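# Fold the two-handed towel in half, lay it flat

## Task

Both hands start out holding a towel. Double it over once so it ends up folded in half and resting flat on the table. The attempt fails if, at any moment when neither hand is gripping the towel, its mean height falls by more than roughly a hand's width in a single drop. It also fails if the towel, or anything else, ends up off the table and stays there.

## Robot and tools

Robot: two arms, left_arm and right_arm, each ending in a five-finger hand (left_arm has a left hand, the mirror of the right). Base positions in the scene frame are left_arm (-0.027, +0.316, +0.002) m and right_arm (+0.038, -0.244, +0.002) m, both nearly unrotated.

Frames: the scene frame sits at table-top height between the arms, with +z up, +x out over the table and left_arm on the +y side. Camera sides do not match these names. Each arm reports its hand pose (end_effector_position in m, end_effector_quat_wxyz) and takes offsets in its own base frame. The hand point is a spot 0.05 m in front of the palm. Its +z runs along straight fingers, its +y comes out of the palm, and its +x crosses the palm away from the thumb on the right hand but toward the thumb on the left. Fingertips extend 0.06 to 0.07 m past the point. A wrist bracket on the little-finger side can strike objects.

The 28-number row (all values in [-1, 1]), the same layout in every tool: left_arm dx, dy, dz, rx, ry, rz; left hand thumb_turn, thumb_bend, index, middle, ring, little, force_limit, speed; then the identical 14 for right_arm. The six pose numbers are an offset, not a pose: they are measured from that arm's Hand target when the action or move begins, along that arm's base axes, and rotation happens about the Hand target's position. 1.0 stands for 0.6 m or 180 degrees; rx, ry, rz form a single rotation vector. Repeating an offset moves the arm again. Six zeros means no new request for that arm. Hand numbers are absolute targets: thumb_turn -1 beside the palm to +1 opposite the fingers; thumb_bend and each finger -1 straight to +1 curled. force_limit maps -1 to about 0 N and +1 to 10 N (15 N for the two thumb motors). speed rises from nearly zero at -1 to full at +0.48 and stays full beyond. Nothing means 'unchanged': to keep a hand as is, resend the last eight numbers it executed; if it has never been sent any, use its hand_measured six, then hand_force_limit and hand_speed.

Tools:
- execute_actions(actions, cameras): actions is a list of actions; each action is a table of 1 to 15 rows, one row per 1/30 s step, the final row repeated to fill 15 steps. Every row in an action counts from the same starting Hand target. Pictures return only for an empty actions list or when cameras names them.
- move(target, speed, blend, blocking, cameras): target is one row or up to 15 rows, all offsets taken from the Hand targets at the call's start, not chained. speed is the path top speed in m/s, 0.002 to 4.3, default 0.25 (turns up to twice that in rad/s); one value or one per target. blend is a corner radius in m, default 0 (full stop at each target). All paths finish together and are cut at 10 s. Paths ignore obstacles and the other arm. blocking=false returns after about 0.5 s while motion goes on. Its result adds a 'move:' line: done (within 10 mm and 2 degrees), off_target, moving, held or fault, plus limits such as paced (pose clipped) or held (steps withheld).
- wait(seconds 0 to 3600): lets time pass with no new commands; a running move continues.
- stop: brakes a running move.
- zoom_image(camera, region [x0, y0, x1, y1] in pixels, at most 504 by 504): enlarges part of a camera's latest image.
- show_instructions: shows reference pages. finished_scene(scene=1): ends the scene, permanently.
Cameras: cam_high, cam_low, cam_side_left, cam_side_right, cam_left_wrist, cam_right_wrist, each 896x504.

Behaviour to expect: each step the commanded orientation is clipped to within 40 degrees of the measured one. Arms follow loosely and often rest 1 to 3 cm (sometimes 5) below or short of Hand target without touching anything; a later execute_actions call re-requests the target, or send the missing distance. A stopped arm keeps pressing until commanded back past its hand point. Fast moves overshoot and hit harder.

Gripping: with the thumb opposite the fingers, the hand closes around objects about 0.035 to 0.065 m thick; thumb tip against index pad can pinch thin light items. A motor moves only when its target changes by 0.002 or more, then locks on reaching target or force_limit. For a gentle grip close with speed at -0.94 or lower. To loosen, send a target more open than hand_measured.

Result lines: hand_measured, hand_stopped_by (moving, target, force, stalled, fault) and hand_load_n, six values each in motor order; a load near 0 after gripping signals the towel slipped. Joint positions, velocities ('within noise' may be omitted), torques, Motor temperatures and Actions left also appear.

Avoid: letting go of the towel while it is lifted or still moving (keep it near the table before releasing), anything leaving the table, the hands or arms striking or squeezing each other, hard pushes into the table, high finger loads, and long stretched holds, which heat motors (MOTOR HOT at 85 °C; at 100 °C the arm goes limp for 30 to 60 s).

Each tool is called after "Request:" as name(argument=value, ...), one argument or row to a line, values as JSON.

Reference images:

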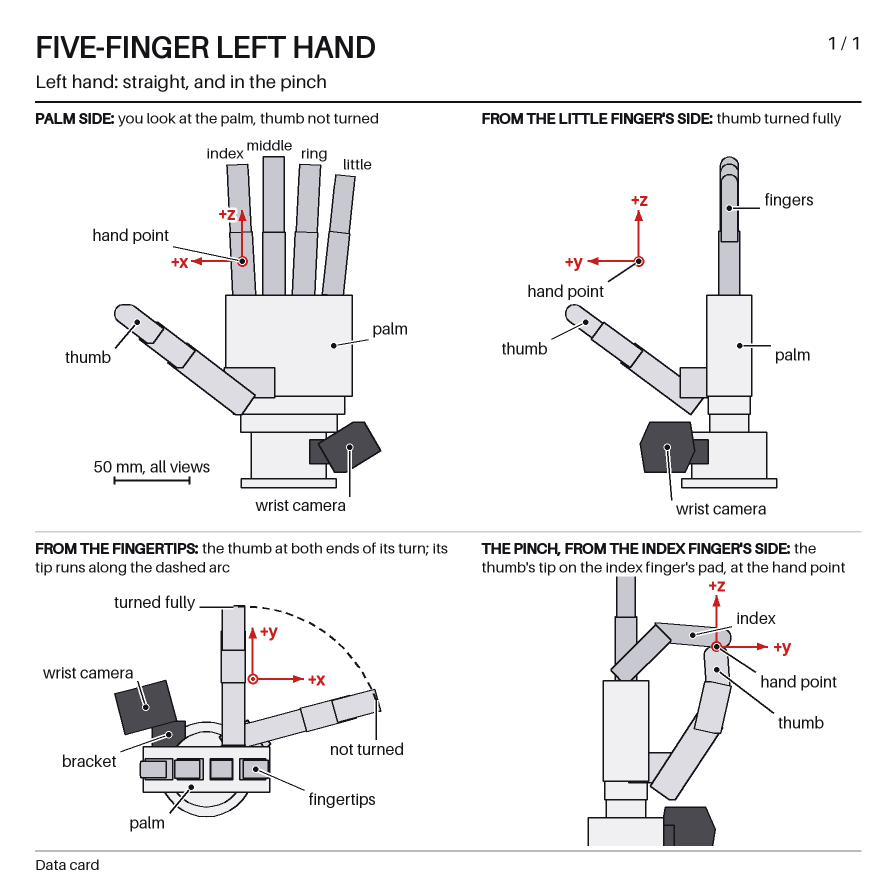

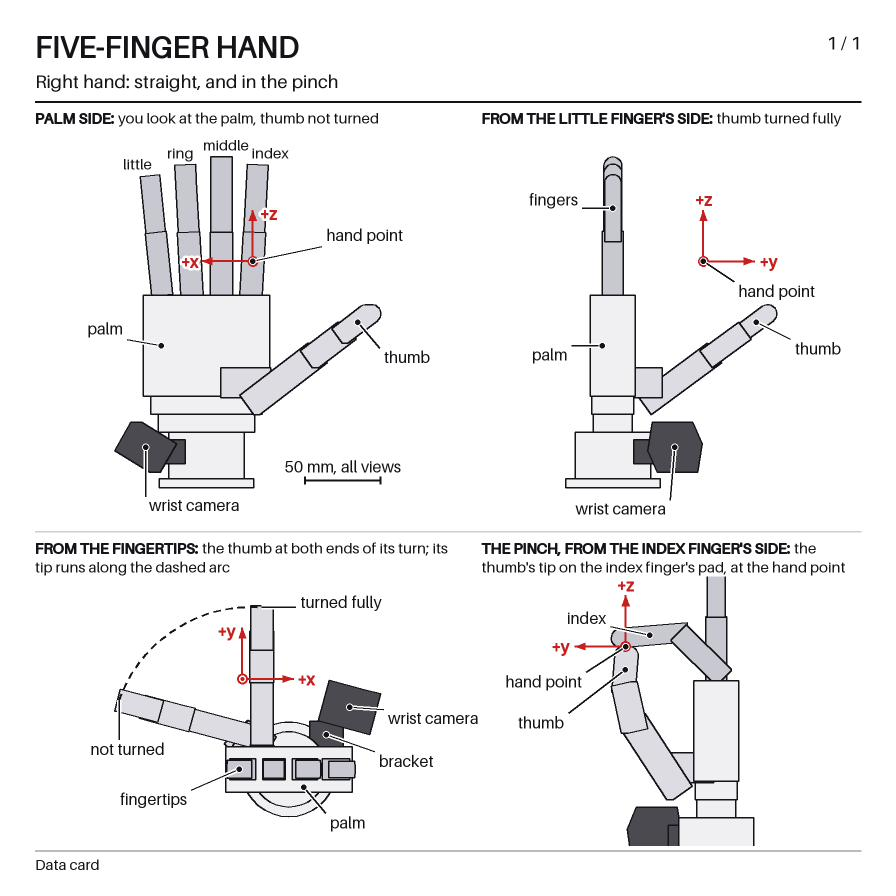

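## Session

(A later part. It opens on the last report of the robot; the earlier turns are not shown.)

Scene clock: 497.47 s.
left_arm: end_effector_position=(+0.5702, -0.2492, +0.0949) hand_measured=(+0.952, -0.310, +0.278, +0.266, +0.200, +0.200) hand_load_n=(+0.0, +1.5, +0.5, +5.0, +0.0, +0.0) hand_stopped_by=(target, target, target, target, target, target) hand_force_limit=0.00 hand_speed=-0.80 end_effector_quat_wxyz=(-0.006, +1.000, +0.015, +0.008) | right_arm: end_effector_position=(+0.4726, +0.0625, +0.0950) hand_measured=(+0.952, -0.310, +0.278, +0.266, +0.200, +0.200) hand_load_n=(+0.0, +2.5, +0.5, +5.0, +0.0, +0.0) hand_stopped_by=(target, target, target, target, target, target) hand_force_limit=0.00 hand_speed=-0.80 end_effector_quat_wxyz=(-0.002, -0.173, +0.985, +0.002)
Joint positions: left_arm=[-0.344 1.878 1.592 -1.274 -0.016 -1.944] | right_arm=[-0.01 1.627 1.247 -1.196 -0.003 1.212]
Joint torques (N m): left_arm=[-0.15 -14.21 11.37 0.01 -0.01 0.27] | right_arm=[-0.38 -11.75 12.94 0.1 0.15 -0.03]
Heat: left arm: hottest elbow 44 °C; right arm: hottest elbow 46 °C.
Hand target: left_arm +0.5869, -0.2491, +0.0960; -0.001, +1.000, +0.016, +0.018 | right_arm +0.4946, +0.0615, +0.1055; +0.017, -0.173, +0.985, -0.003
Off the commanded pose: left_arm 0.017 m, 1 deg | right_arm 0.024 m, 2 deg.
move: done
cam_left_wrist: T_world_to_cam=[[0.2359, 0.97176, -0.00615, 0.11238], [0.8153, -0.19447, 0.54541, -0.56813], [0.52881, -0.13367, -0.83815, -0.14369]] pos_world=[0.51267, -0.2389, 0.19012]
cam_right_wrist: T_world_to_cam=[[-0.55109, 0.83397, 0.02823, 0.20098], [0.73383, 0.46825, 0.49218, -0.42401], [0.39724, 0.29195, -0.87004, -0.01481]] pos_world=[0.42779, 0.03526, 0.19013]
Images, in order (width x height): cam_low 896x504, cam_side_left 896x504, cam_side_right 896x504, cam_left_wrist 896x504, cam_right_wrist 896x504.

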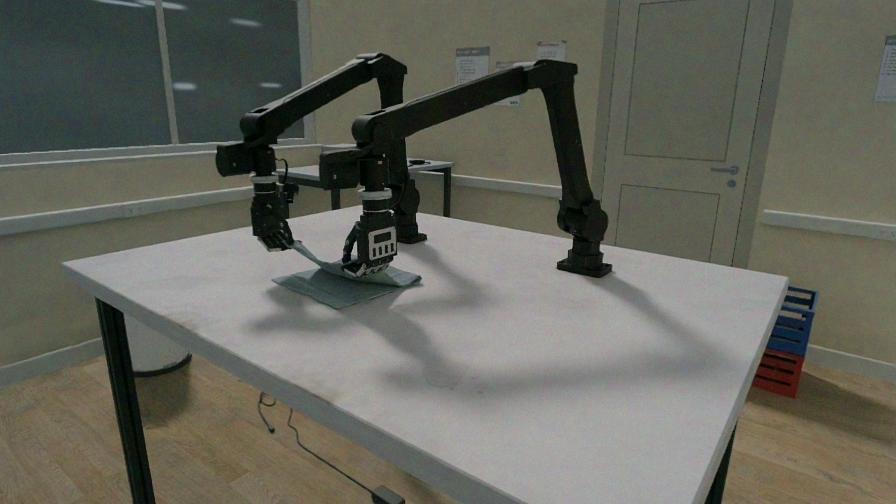

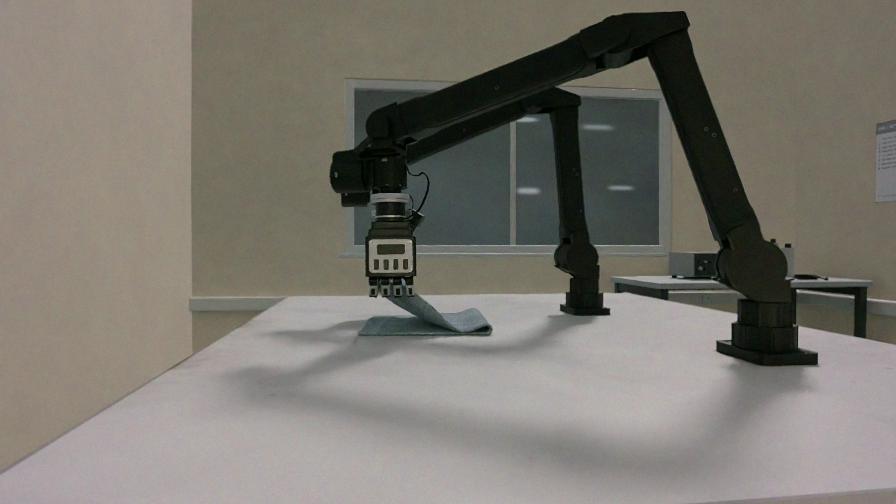

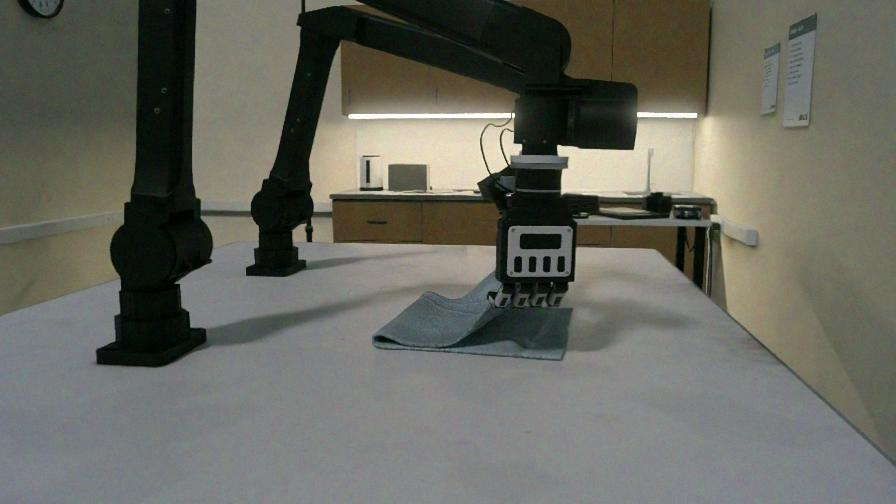

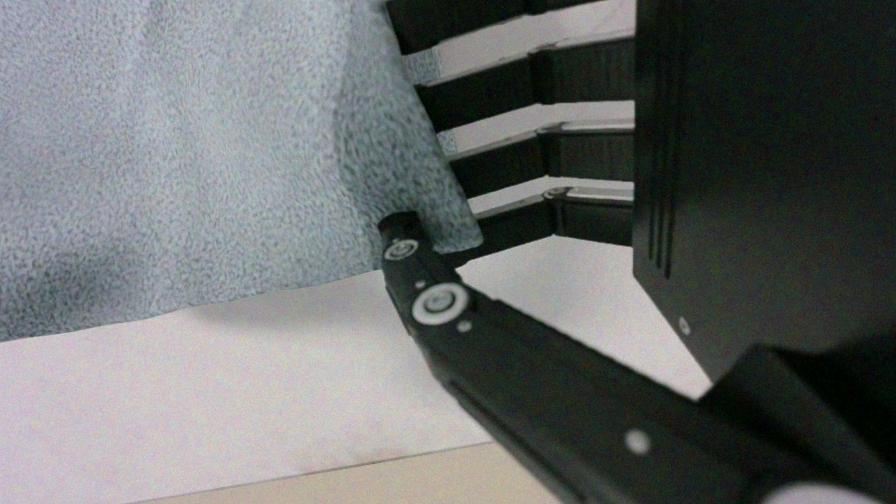

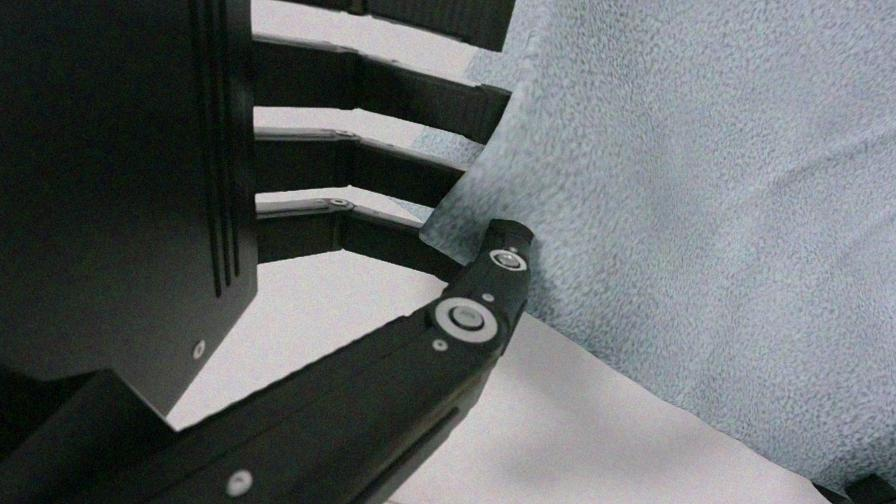

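Request:
move(
  target=[
    [0.0333, -0.0067, -0.0583, 0,0,0, 0.952,-0.310,0.278,0.266,0.2,0.2,0.0,-0.8, 0.03,-0.0067,-0.0583,0,0,0, 0.952,-0.310,0.278,0.266,0.2,0.2,0.0,-0.8],
    [0.055, -0.0107, -0.1, 0,0,0, 0.952,-0.310,0.278,0.266,0.2,0.2,0.0,-0.8, 0.0505,-0.0105,-0.1,0,0,0, 0.952,-0.310,0.278,0.266,0.2,0.2,0.0,-0.8],
  ],
  speed=0.05,
  blend=[0.01,0],
  cameras=["all"],
)

Scene clock: 528.43 s.
left_arm: end_effector_position=(+0.6035, -0.2562, +0.0381) hand_measured=(+0.952, -0.310, +0.278, +0.266, +0.200, +0.200) hand_load_n=(+0.0, +1.5, +0.5, +5.0, +0.0, +0.0) hand_stopped_by=(target, target, target, target, target, target) hand_force_limit=0.00 hand_speed=-0.80 end_effector_quat_wxyz=(-0.006, +1.000, +0.015, +0.009) | right_arm: end_effector_position=(+0.5022, +0.0622, +0.0381) hand_measured=(+0.952, -0.310, +0.278, +0.266, +0.200, +0.200) hand_load_n=(+0.0, +2.5, +0.5, +5.0, +0.0, +0.0) hand_stopped_by=(target, target, target, target, target, target) hand_force_limit=0.00 hand_speed=-0.80 end_effector_quat_wxyz=(-0.001, -0.175, +0.985, +0.002)
Joint positions: left_arm=[-0.337 2.01 1.641 -1.189 -0.016 -1.936] | right_arm=[-0.01 1.76 1.258 -1.072 -0.003 1.21]
Joint torques (N m): left_arm=[-0.73 -15.15 11.08 0.31 0.11 0.3] | right_arm=[-1.55 -12.57 12.22 0.16 0.13 -0.11]
Motor temperatures (°C): left_arm=[29 30 45 25 24 24] | right_arm=[21 27 46 23 23 24]
Heat: left arm: hottest elbow 45 °C; right arm: hottest elbow 46 °C.
Hand target: left_arm +0.6201, -0.2554, +0.0362; -0.001, +1.000, +0.016, +0.018 | right_arm +0.5247, +0.0552, +0.0455; +0.017, -0.173, +0.985, -0.003
Off the commanded pose: left_arm 0.017 m, 1 deg | right_arm 0.025 m, 2 deg.
move: off_target (left_arm, right_arm)
cam_left_wrist: T_world_to_cam=[[0.23596, 0.97174, -0.00619, 0.111], [0.81438, -0.19427, 0.54685, -0.56509], [0.53019, -0.13407, -0.83721, -0.21079]] pos_world=[0.54577, -0.2459, 0.13323]
cam_right_wrist: T_world_to_cam=[[-0.55343, 0.83248, 0.02641, 0.22057], [0.73125, 0.47047, 0.4939, -0.41642], [0.39873, 0.29265, -0.86912, -0.07676]] pos_world=[0.45719, 0.03476, 0.13313]

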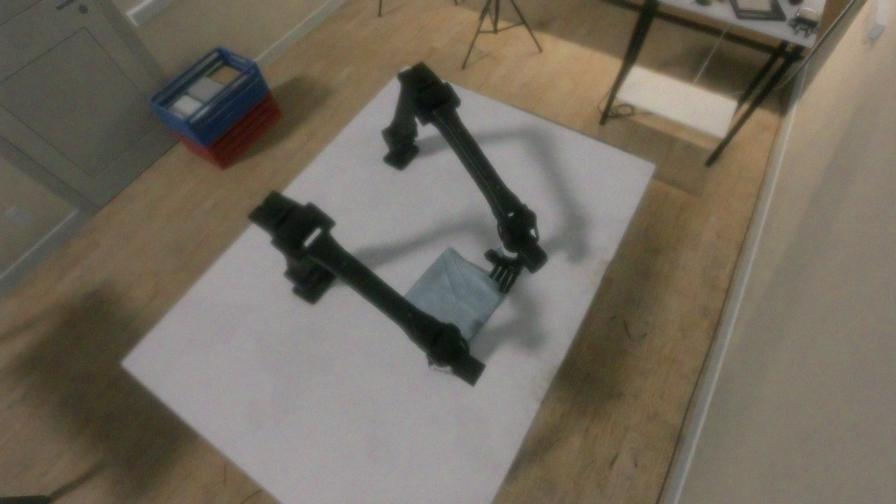

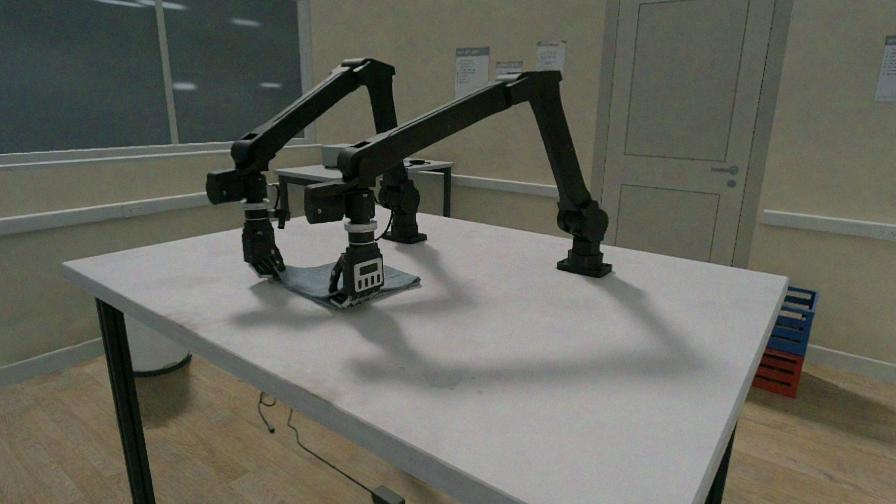

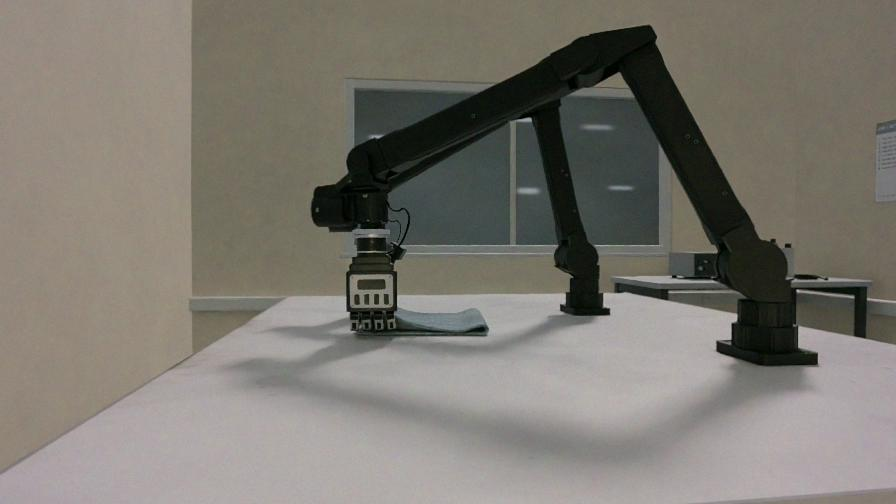

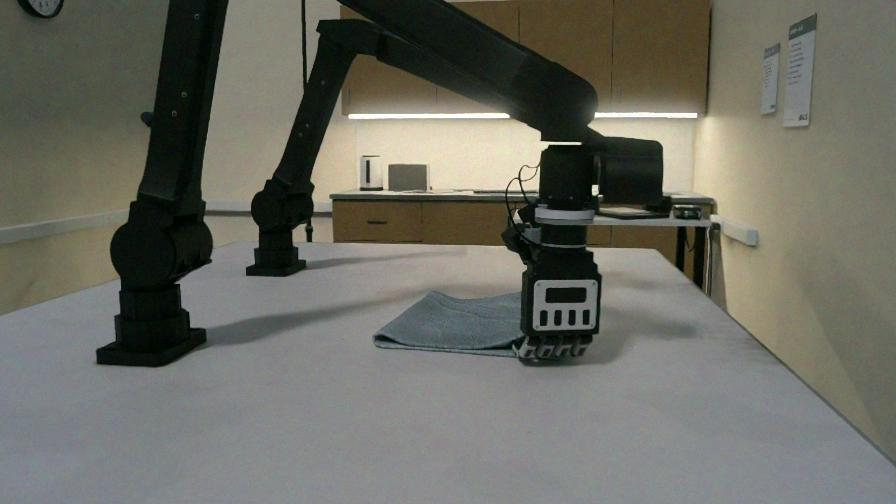

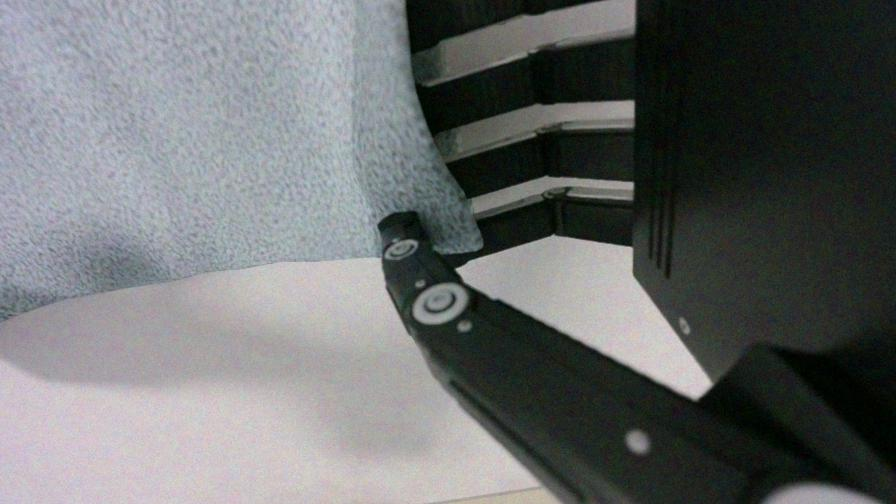

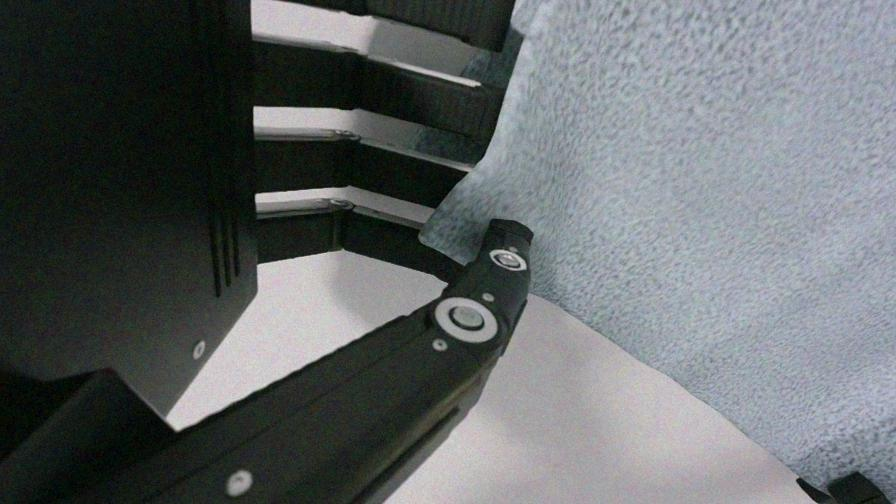

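Request:
move(
  target=[
    [0, 0.0, -0.0117, 0,0,0, 0.952,-0.310,0.278,0.266,0.2,0.2,0.0,-0.8, 0.0,-0.0133,-0.0117,0,0,0, 0.952,-0.310,0.278,0.266,0.2,0.2,0.0,-0.8],
  ],
  speed=0.03,
  cameras=["cam_side_left","cam_side_right","cam_low"],
)

Scene clock: 552.10 s.
left_arm: end_effector_position=(+0.6070, -0.2575, +0.0370) hand_measured=(+0.952, -0.310, +0.278, +0.266, +0.200, +0.200) hand_load_n=(+0.0, +1.5, +0.5, +5.0, +0.0, +0.5) hand_stopped_by=(target, target, target, target, target, target) hand_force_limit=0.00 hand_speed=-0.80 end_effector_quat_wxyz=(-0.003, +1.000, +0.015, +0.014) | right_arm: end_effector_position=(+0.5059, +0.0549, +0.0350) hand_measured=(+0.952, -0.310, +0.278, +0.266, +0.200, +0.200) hand_load_n=(+0.0, +2.0, +0.0, +5.0, +0.0, +0.5) hand_stopped_by=(target, target, target, target, target, target) hand_force_limit=0.00 hand_speed=-0.80 end_effector_quat_wxyz=(+0.004, -0.174, +0.985, +0.001)
Joint positions: left_arm=[-0.337 2.013 1.641 -1.174 -0.016 -1.936] | right_arm=[-0.025 1.767 1.258 -1.055 -0.003 1.196]
Joint torques (N m): left_arm=[-0.73 -15.09 10.45 0.55 0.04 0.27] | right_arm=[-1.49 -12.69 11.63 0.21 0.12 -0.12]
Heat: left arm: hottest elbow 41 °C; right arm: hottest elbow 45 °C.
Hand target: left_arm +0.6202, -0.2554, +0.0292; -0.001, +1.000, +0.016, +0.018 | right_arm +0.5247, +0.0472, +0.0385; +0.017, -0.173, +0.985, -0.003
Off the commanded pose: left_arm 0.015 m, 1 deg | right_arm 0.021 m, 2 deg.
move: off_target (left_arm, right_arm)
Images, in order (width x height): cam_low 896x504, cam_side_left 896x504, cam_side_right 896x504.

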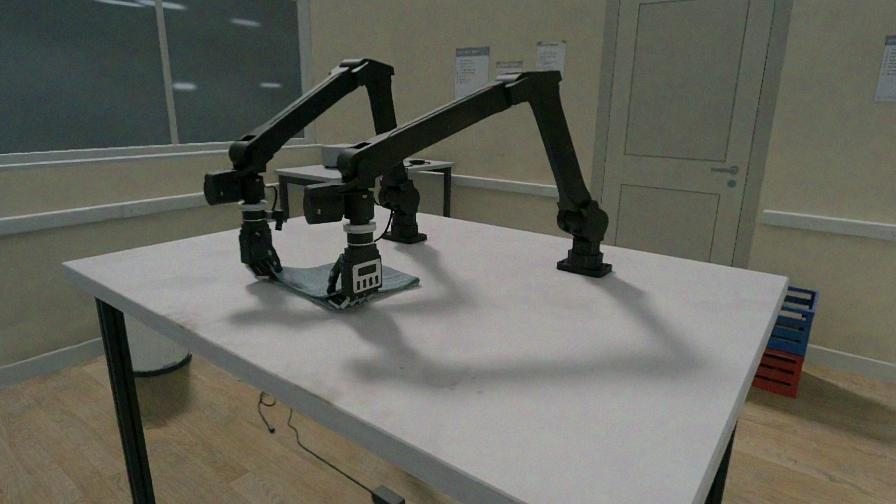

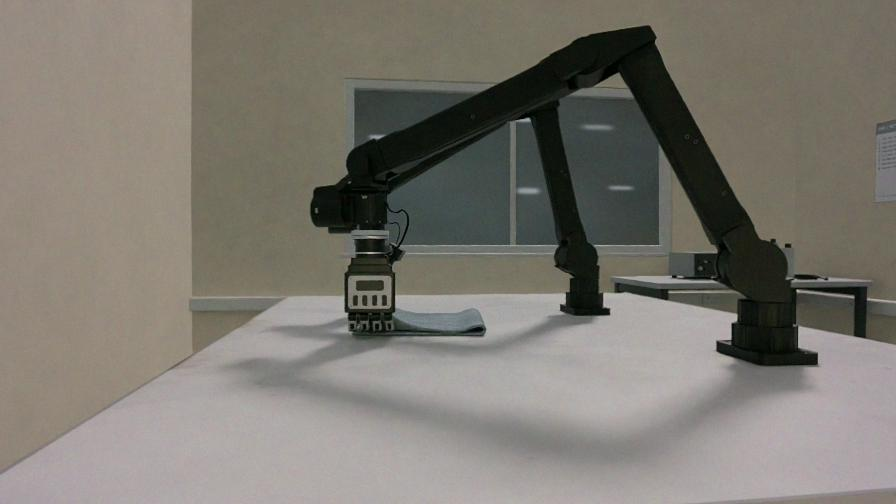

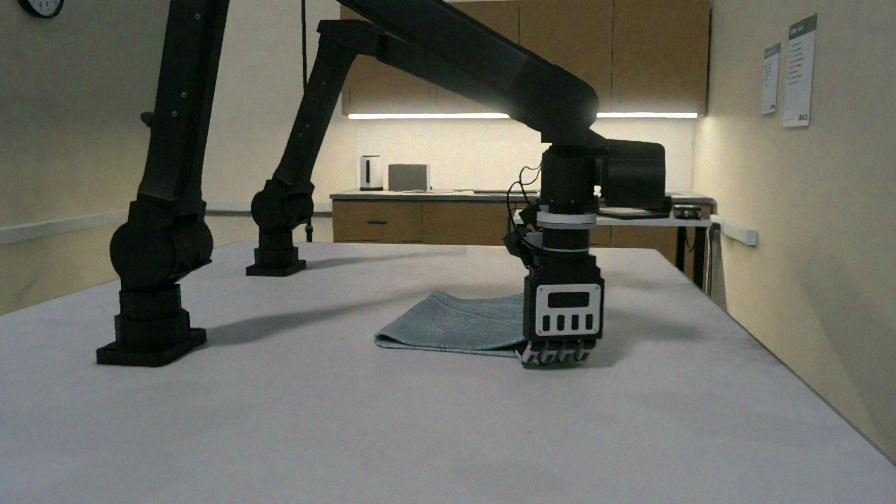

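Request:
move(
  target=[
    [0, 0.0, 0.005, 0,0,0, 0.952,-0.8,0.278,0.266,0.2,0.2,0.0,-0.8, 0.0,0,0.005,0,0,0, 0.952,-0.8,0.278,0.266,0.2,0.2,0.0,-0.8],
  ],
  speed=0.03,
  cameras=["cam_side_left","cam_side_right","cam_left_wrist","cam_right_wrist"],
)

Scene clock: 558.80 s.
left_arm: end_effector_position=(+0.6070, -0.2575, +0.0370) hand_measured=(+0.952, -0.800, +0.278, +0.266, +0.200, +0.200) hand_load_n=(+0.0, -0.5, +0.0, +0.0, +0.0, +0.0) hand_stopped_by=(target, target, target, target, target, target) hand_force_limit=0.00 hand_speed=-0.80 end_effector_quat_wxyz=(-0.003, +1.000, +0.015, +0.014) | right_arm: end_effector_position=(+0.5059, +0.0549, +0.0350) hand_measured=(+0.952, -0.800, +0.278, +0.266, +0.200, +0.200) hand_load_n=(+0.0, +0.0, +0.0, +0.0, +0.0, +0.0) hand_stopped_by=(target, target, target, target, target, target) hand_force_limit=0.00 hand_speed=-0.80 end_effector_quat_wxyz=(+0.004, -0.175, +0.985, +0.001)
Joint positions: left_arm=[-0.337 2.013 1.641 -1.174 -0.016 -1.936] | right_arm=[-0.025 1.767 1.258 -1.055 -0.003 1.195]
Joint torques (N m): left_arm=[-1.26 -15.15 10.74 0.17 0.07 0.28] | right_arm=[-1.49 -13.1 11.86 -0.08 0.12 -0.12]
Heat: left arm: hottest elbow 41 °C; right arm: hottest elbow 45 °C.
Hand target: left_arm +0.6201, -0.2554, +0.0322; -0.001, +1.000, +0.016, +0.018 | right_arm +0.5248, +0.0472, +0.0415; +0.017, -0.173, +0.985, -0.003
Off the commanded pose: left_arm 0.014 m, 1 deg | right_arm 0.021 m, 2 deg.
move: off_target (left_arm, right_arm)
cam_left_wrist: T_world_to_cam=[[0.23598, 0.97173, -0.00746, 0.11133], [0.80805, -0.19195, 0.55697, -0.56363], [0.53979, -0.13747, -0.8305, -0.22071]] pos_world=[0.5483, -0.24671, 0.13145]
cam_right_wrist: T_world_to_cam=[[-0.5537, 0.83246, 0.02074, 0.22907], [0.72625, 0.47058, 0.50111, -0.41197], [0.4074, 0.29253, -0.86513, -0.08339]] pos_world=[0.46001, 0.02756, 0.12955]

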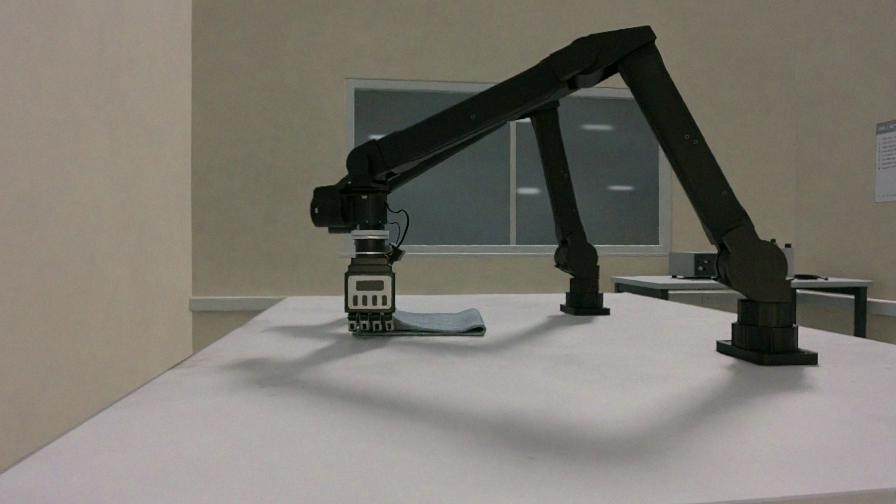

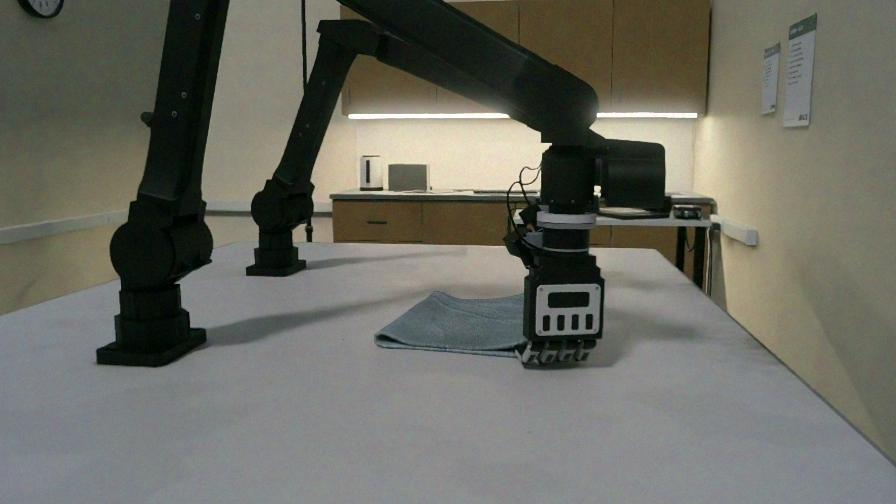

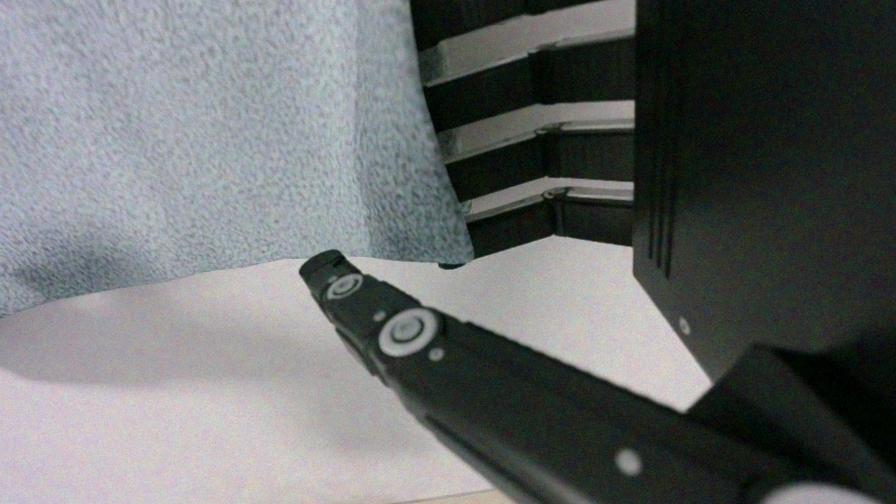

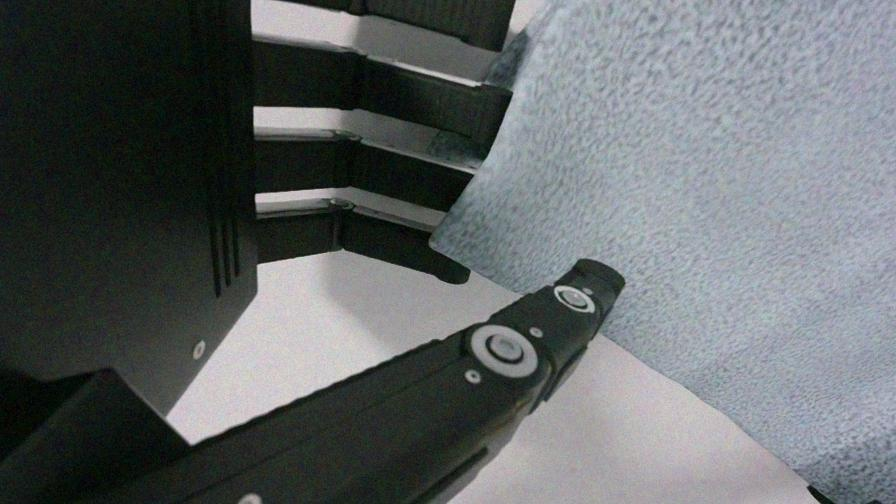

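Request:
move(
  target=[
    [-0.0022, 0.075, 0.005, 0,0,0, 0.952,-0.8,0.278,0.266,0.2,0.2,0.0,-0.8, 0.0255,-0.0705,0.0,0,0,0, 0.952,-0.8,0.278,0.266,0.2,0.2,0.0,-0.8],
  ],
  speed=0.03,
  cameras=["all"],
)

Scene clock: 567.23 s.
left_arm: end_effector_position=(+0.6158, -0.2142, +0.0312) hand_measured=(+0.952, -0.800, +0.278, +0.266, +0.200, +0.200) hand_load_n=(+0.0, +0.0, +0.5, +0.0, +0.0, +0.0) hand_stopped_by=(target, target, target, target, target, target) hand_force_limit=0.00 hand_speed=-0.80 end_effector_quat_wxyz=(-0.004, +1.000, +0.016, +0.011) | right_arm: end_effector_position=(+0.5238, +0.0134, +0.0367) hand_measured=(+0.952, -0.800, +0.278, +0.266, +0.200, +0.200) hand_load_n=(+0.0, -0.5, +0.0, +0.0, +0.0, +0.0) hand_stopped_by=(target, target, target, target, target, target) hand_force_limit=0.00 hand_speed=-0.80 end_effector_quat_wxyz=(+0.010, -0.174, +0.985, -0.001)
Joint positions: left_arm=[-0.264 2.012 1.624 -1.164 -0.014 -1.867] | right_arm=[-0.104 1.804 1.318 -1.065 -0.003 1.117]
Joint torques (N m): left_arm=[-0.32 -18.43 7.8 0.31 0.05 0.34] | right_arm=[-1.44 -13.45 12.34 -0.42 -0.01 -0.1]
Motor temperatures (°C): left_arm=[28 30 40 25 24 24] | right_arm=[21 28 45 23 23 24]
Heat: left arm: hottest elbow 40 °C; right arm: hottest elbow 45 °C.
Hand target: left_arm +0.6187, -0.2104, +0.0352; -0.001, +1.000, +0.016, +0.018 | right_arm +0.5401, +0.0049, +0.0415; +0.017, -0.173, +0.985, -0.003
Off the commanded pose: left_arm 0.006 m, 1 deg | right_arm 0.019 m, 1 deg.
move: off_target (right_arm)
cam_left_wrist: T_world_to_cam=[[0.23223, 0.97263, -0.00732, 0.06973], [0.81303, -0.18998, 0.55035, -0.56151], [0.5339, -0.13376, -0.8349, -0.21979]] pos_world=[0.55768, -0.2039, 0.12603]
cam_right_wrist: T_world_to_cam=[[-0.55321, 0.83295, 0.01267, 0.27358], [0.72064, 0.47088, 0.50887, -0.4037], [0.4179, 0.29064, -0.86075, -0.08271]] pos_world=[0.47683, -0.01374, 0.13078]

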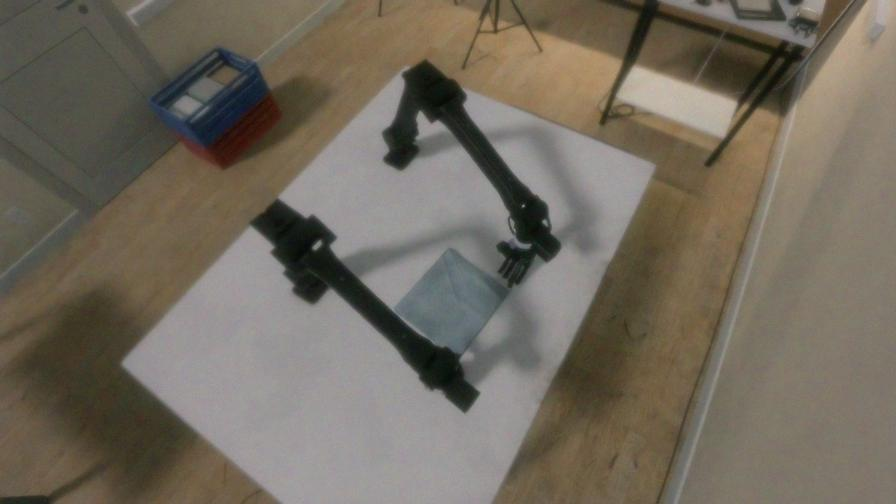

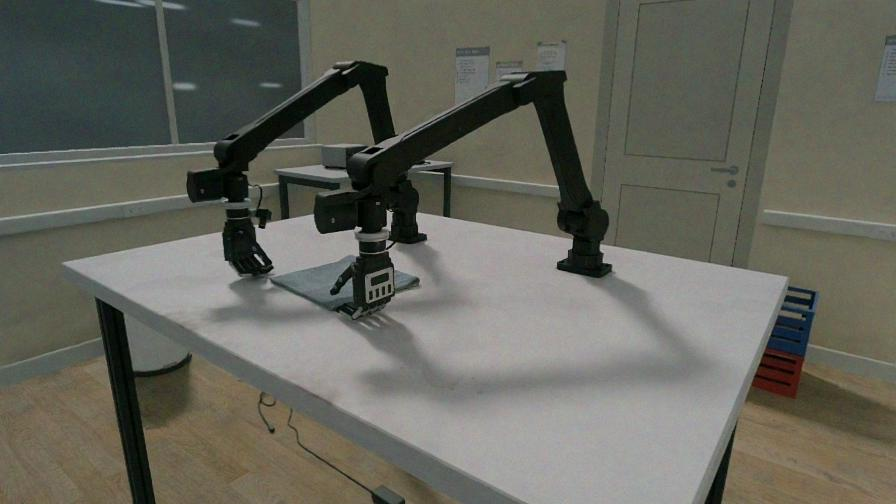

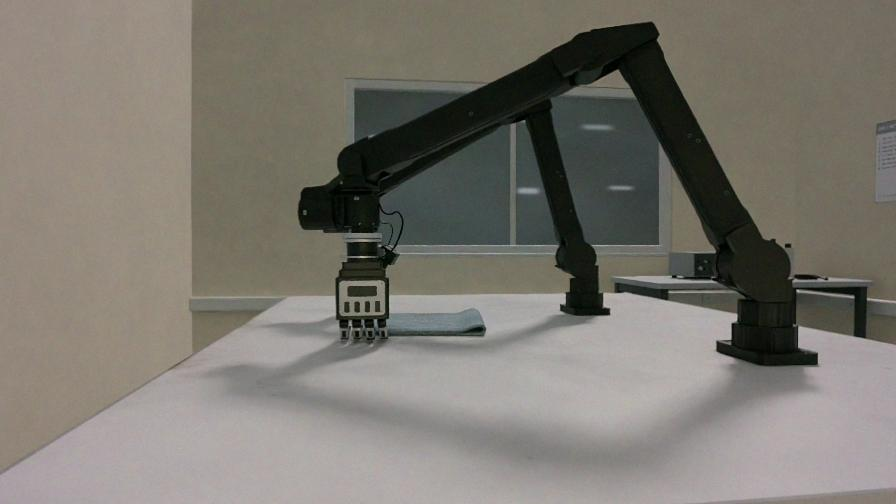

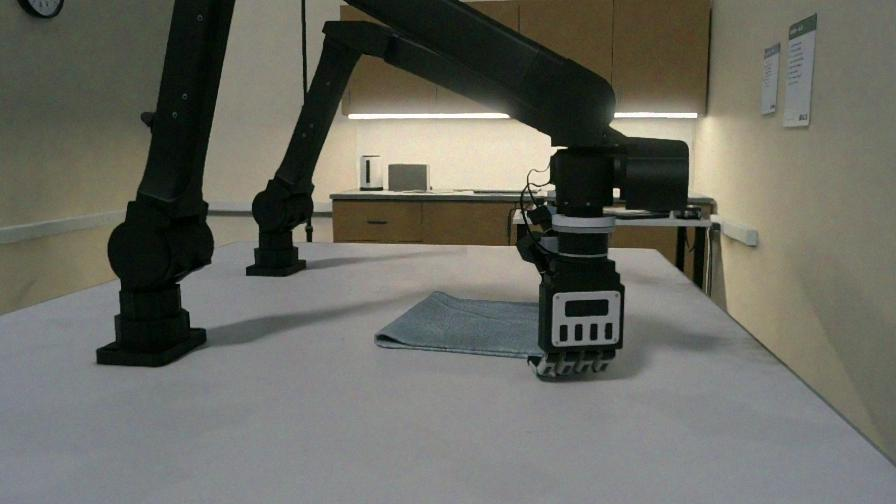

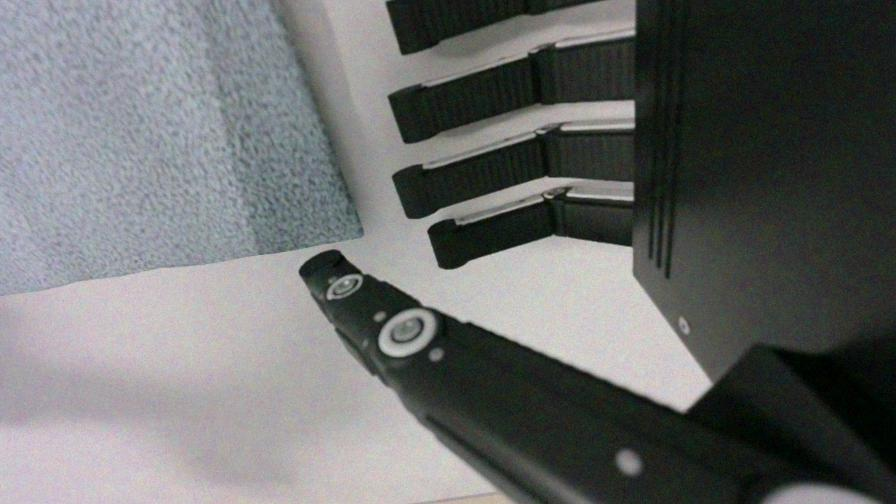

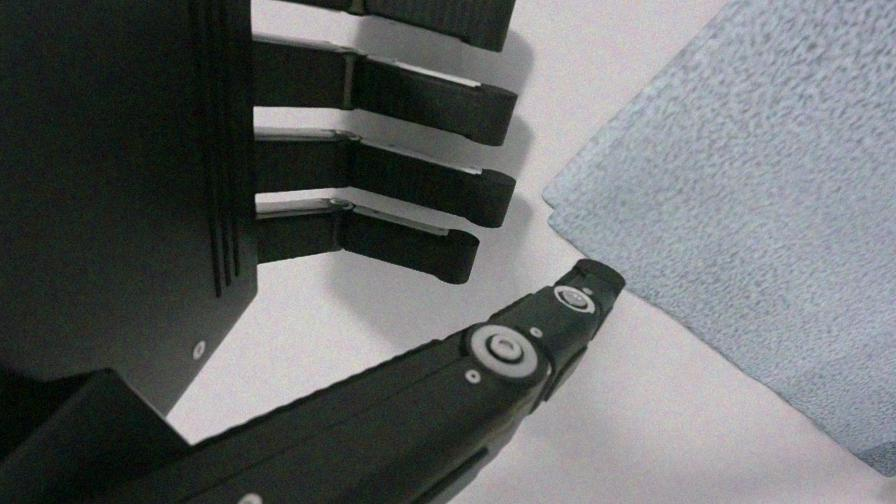

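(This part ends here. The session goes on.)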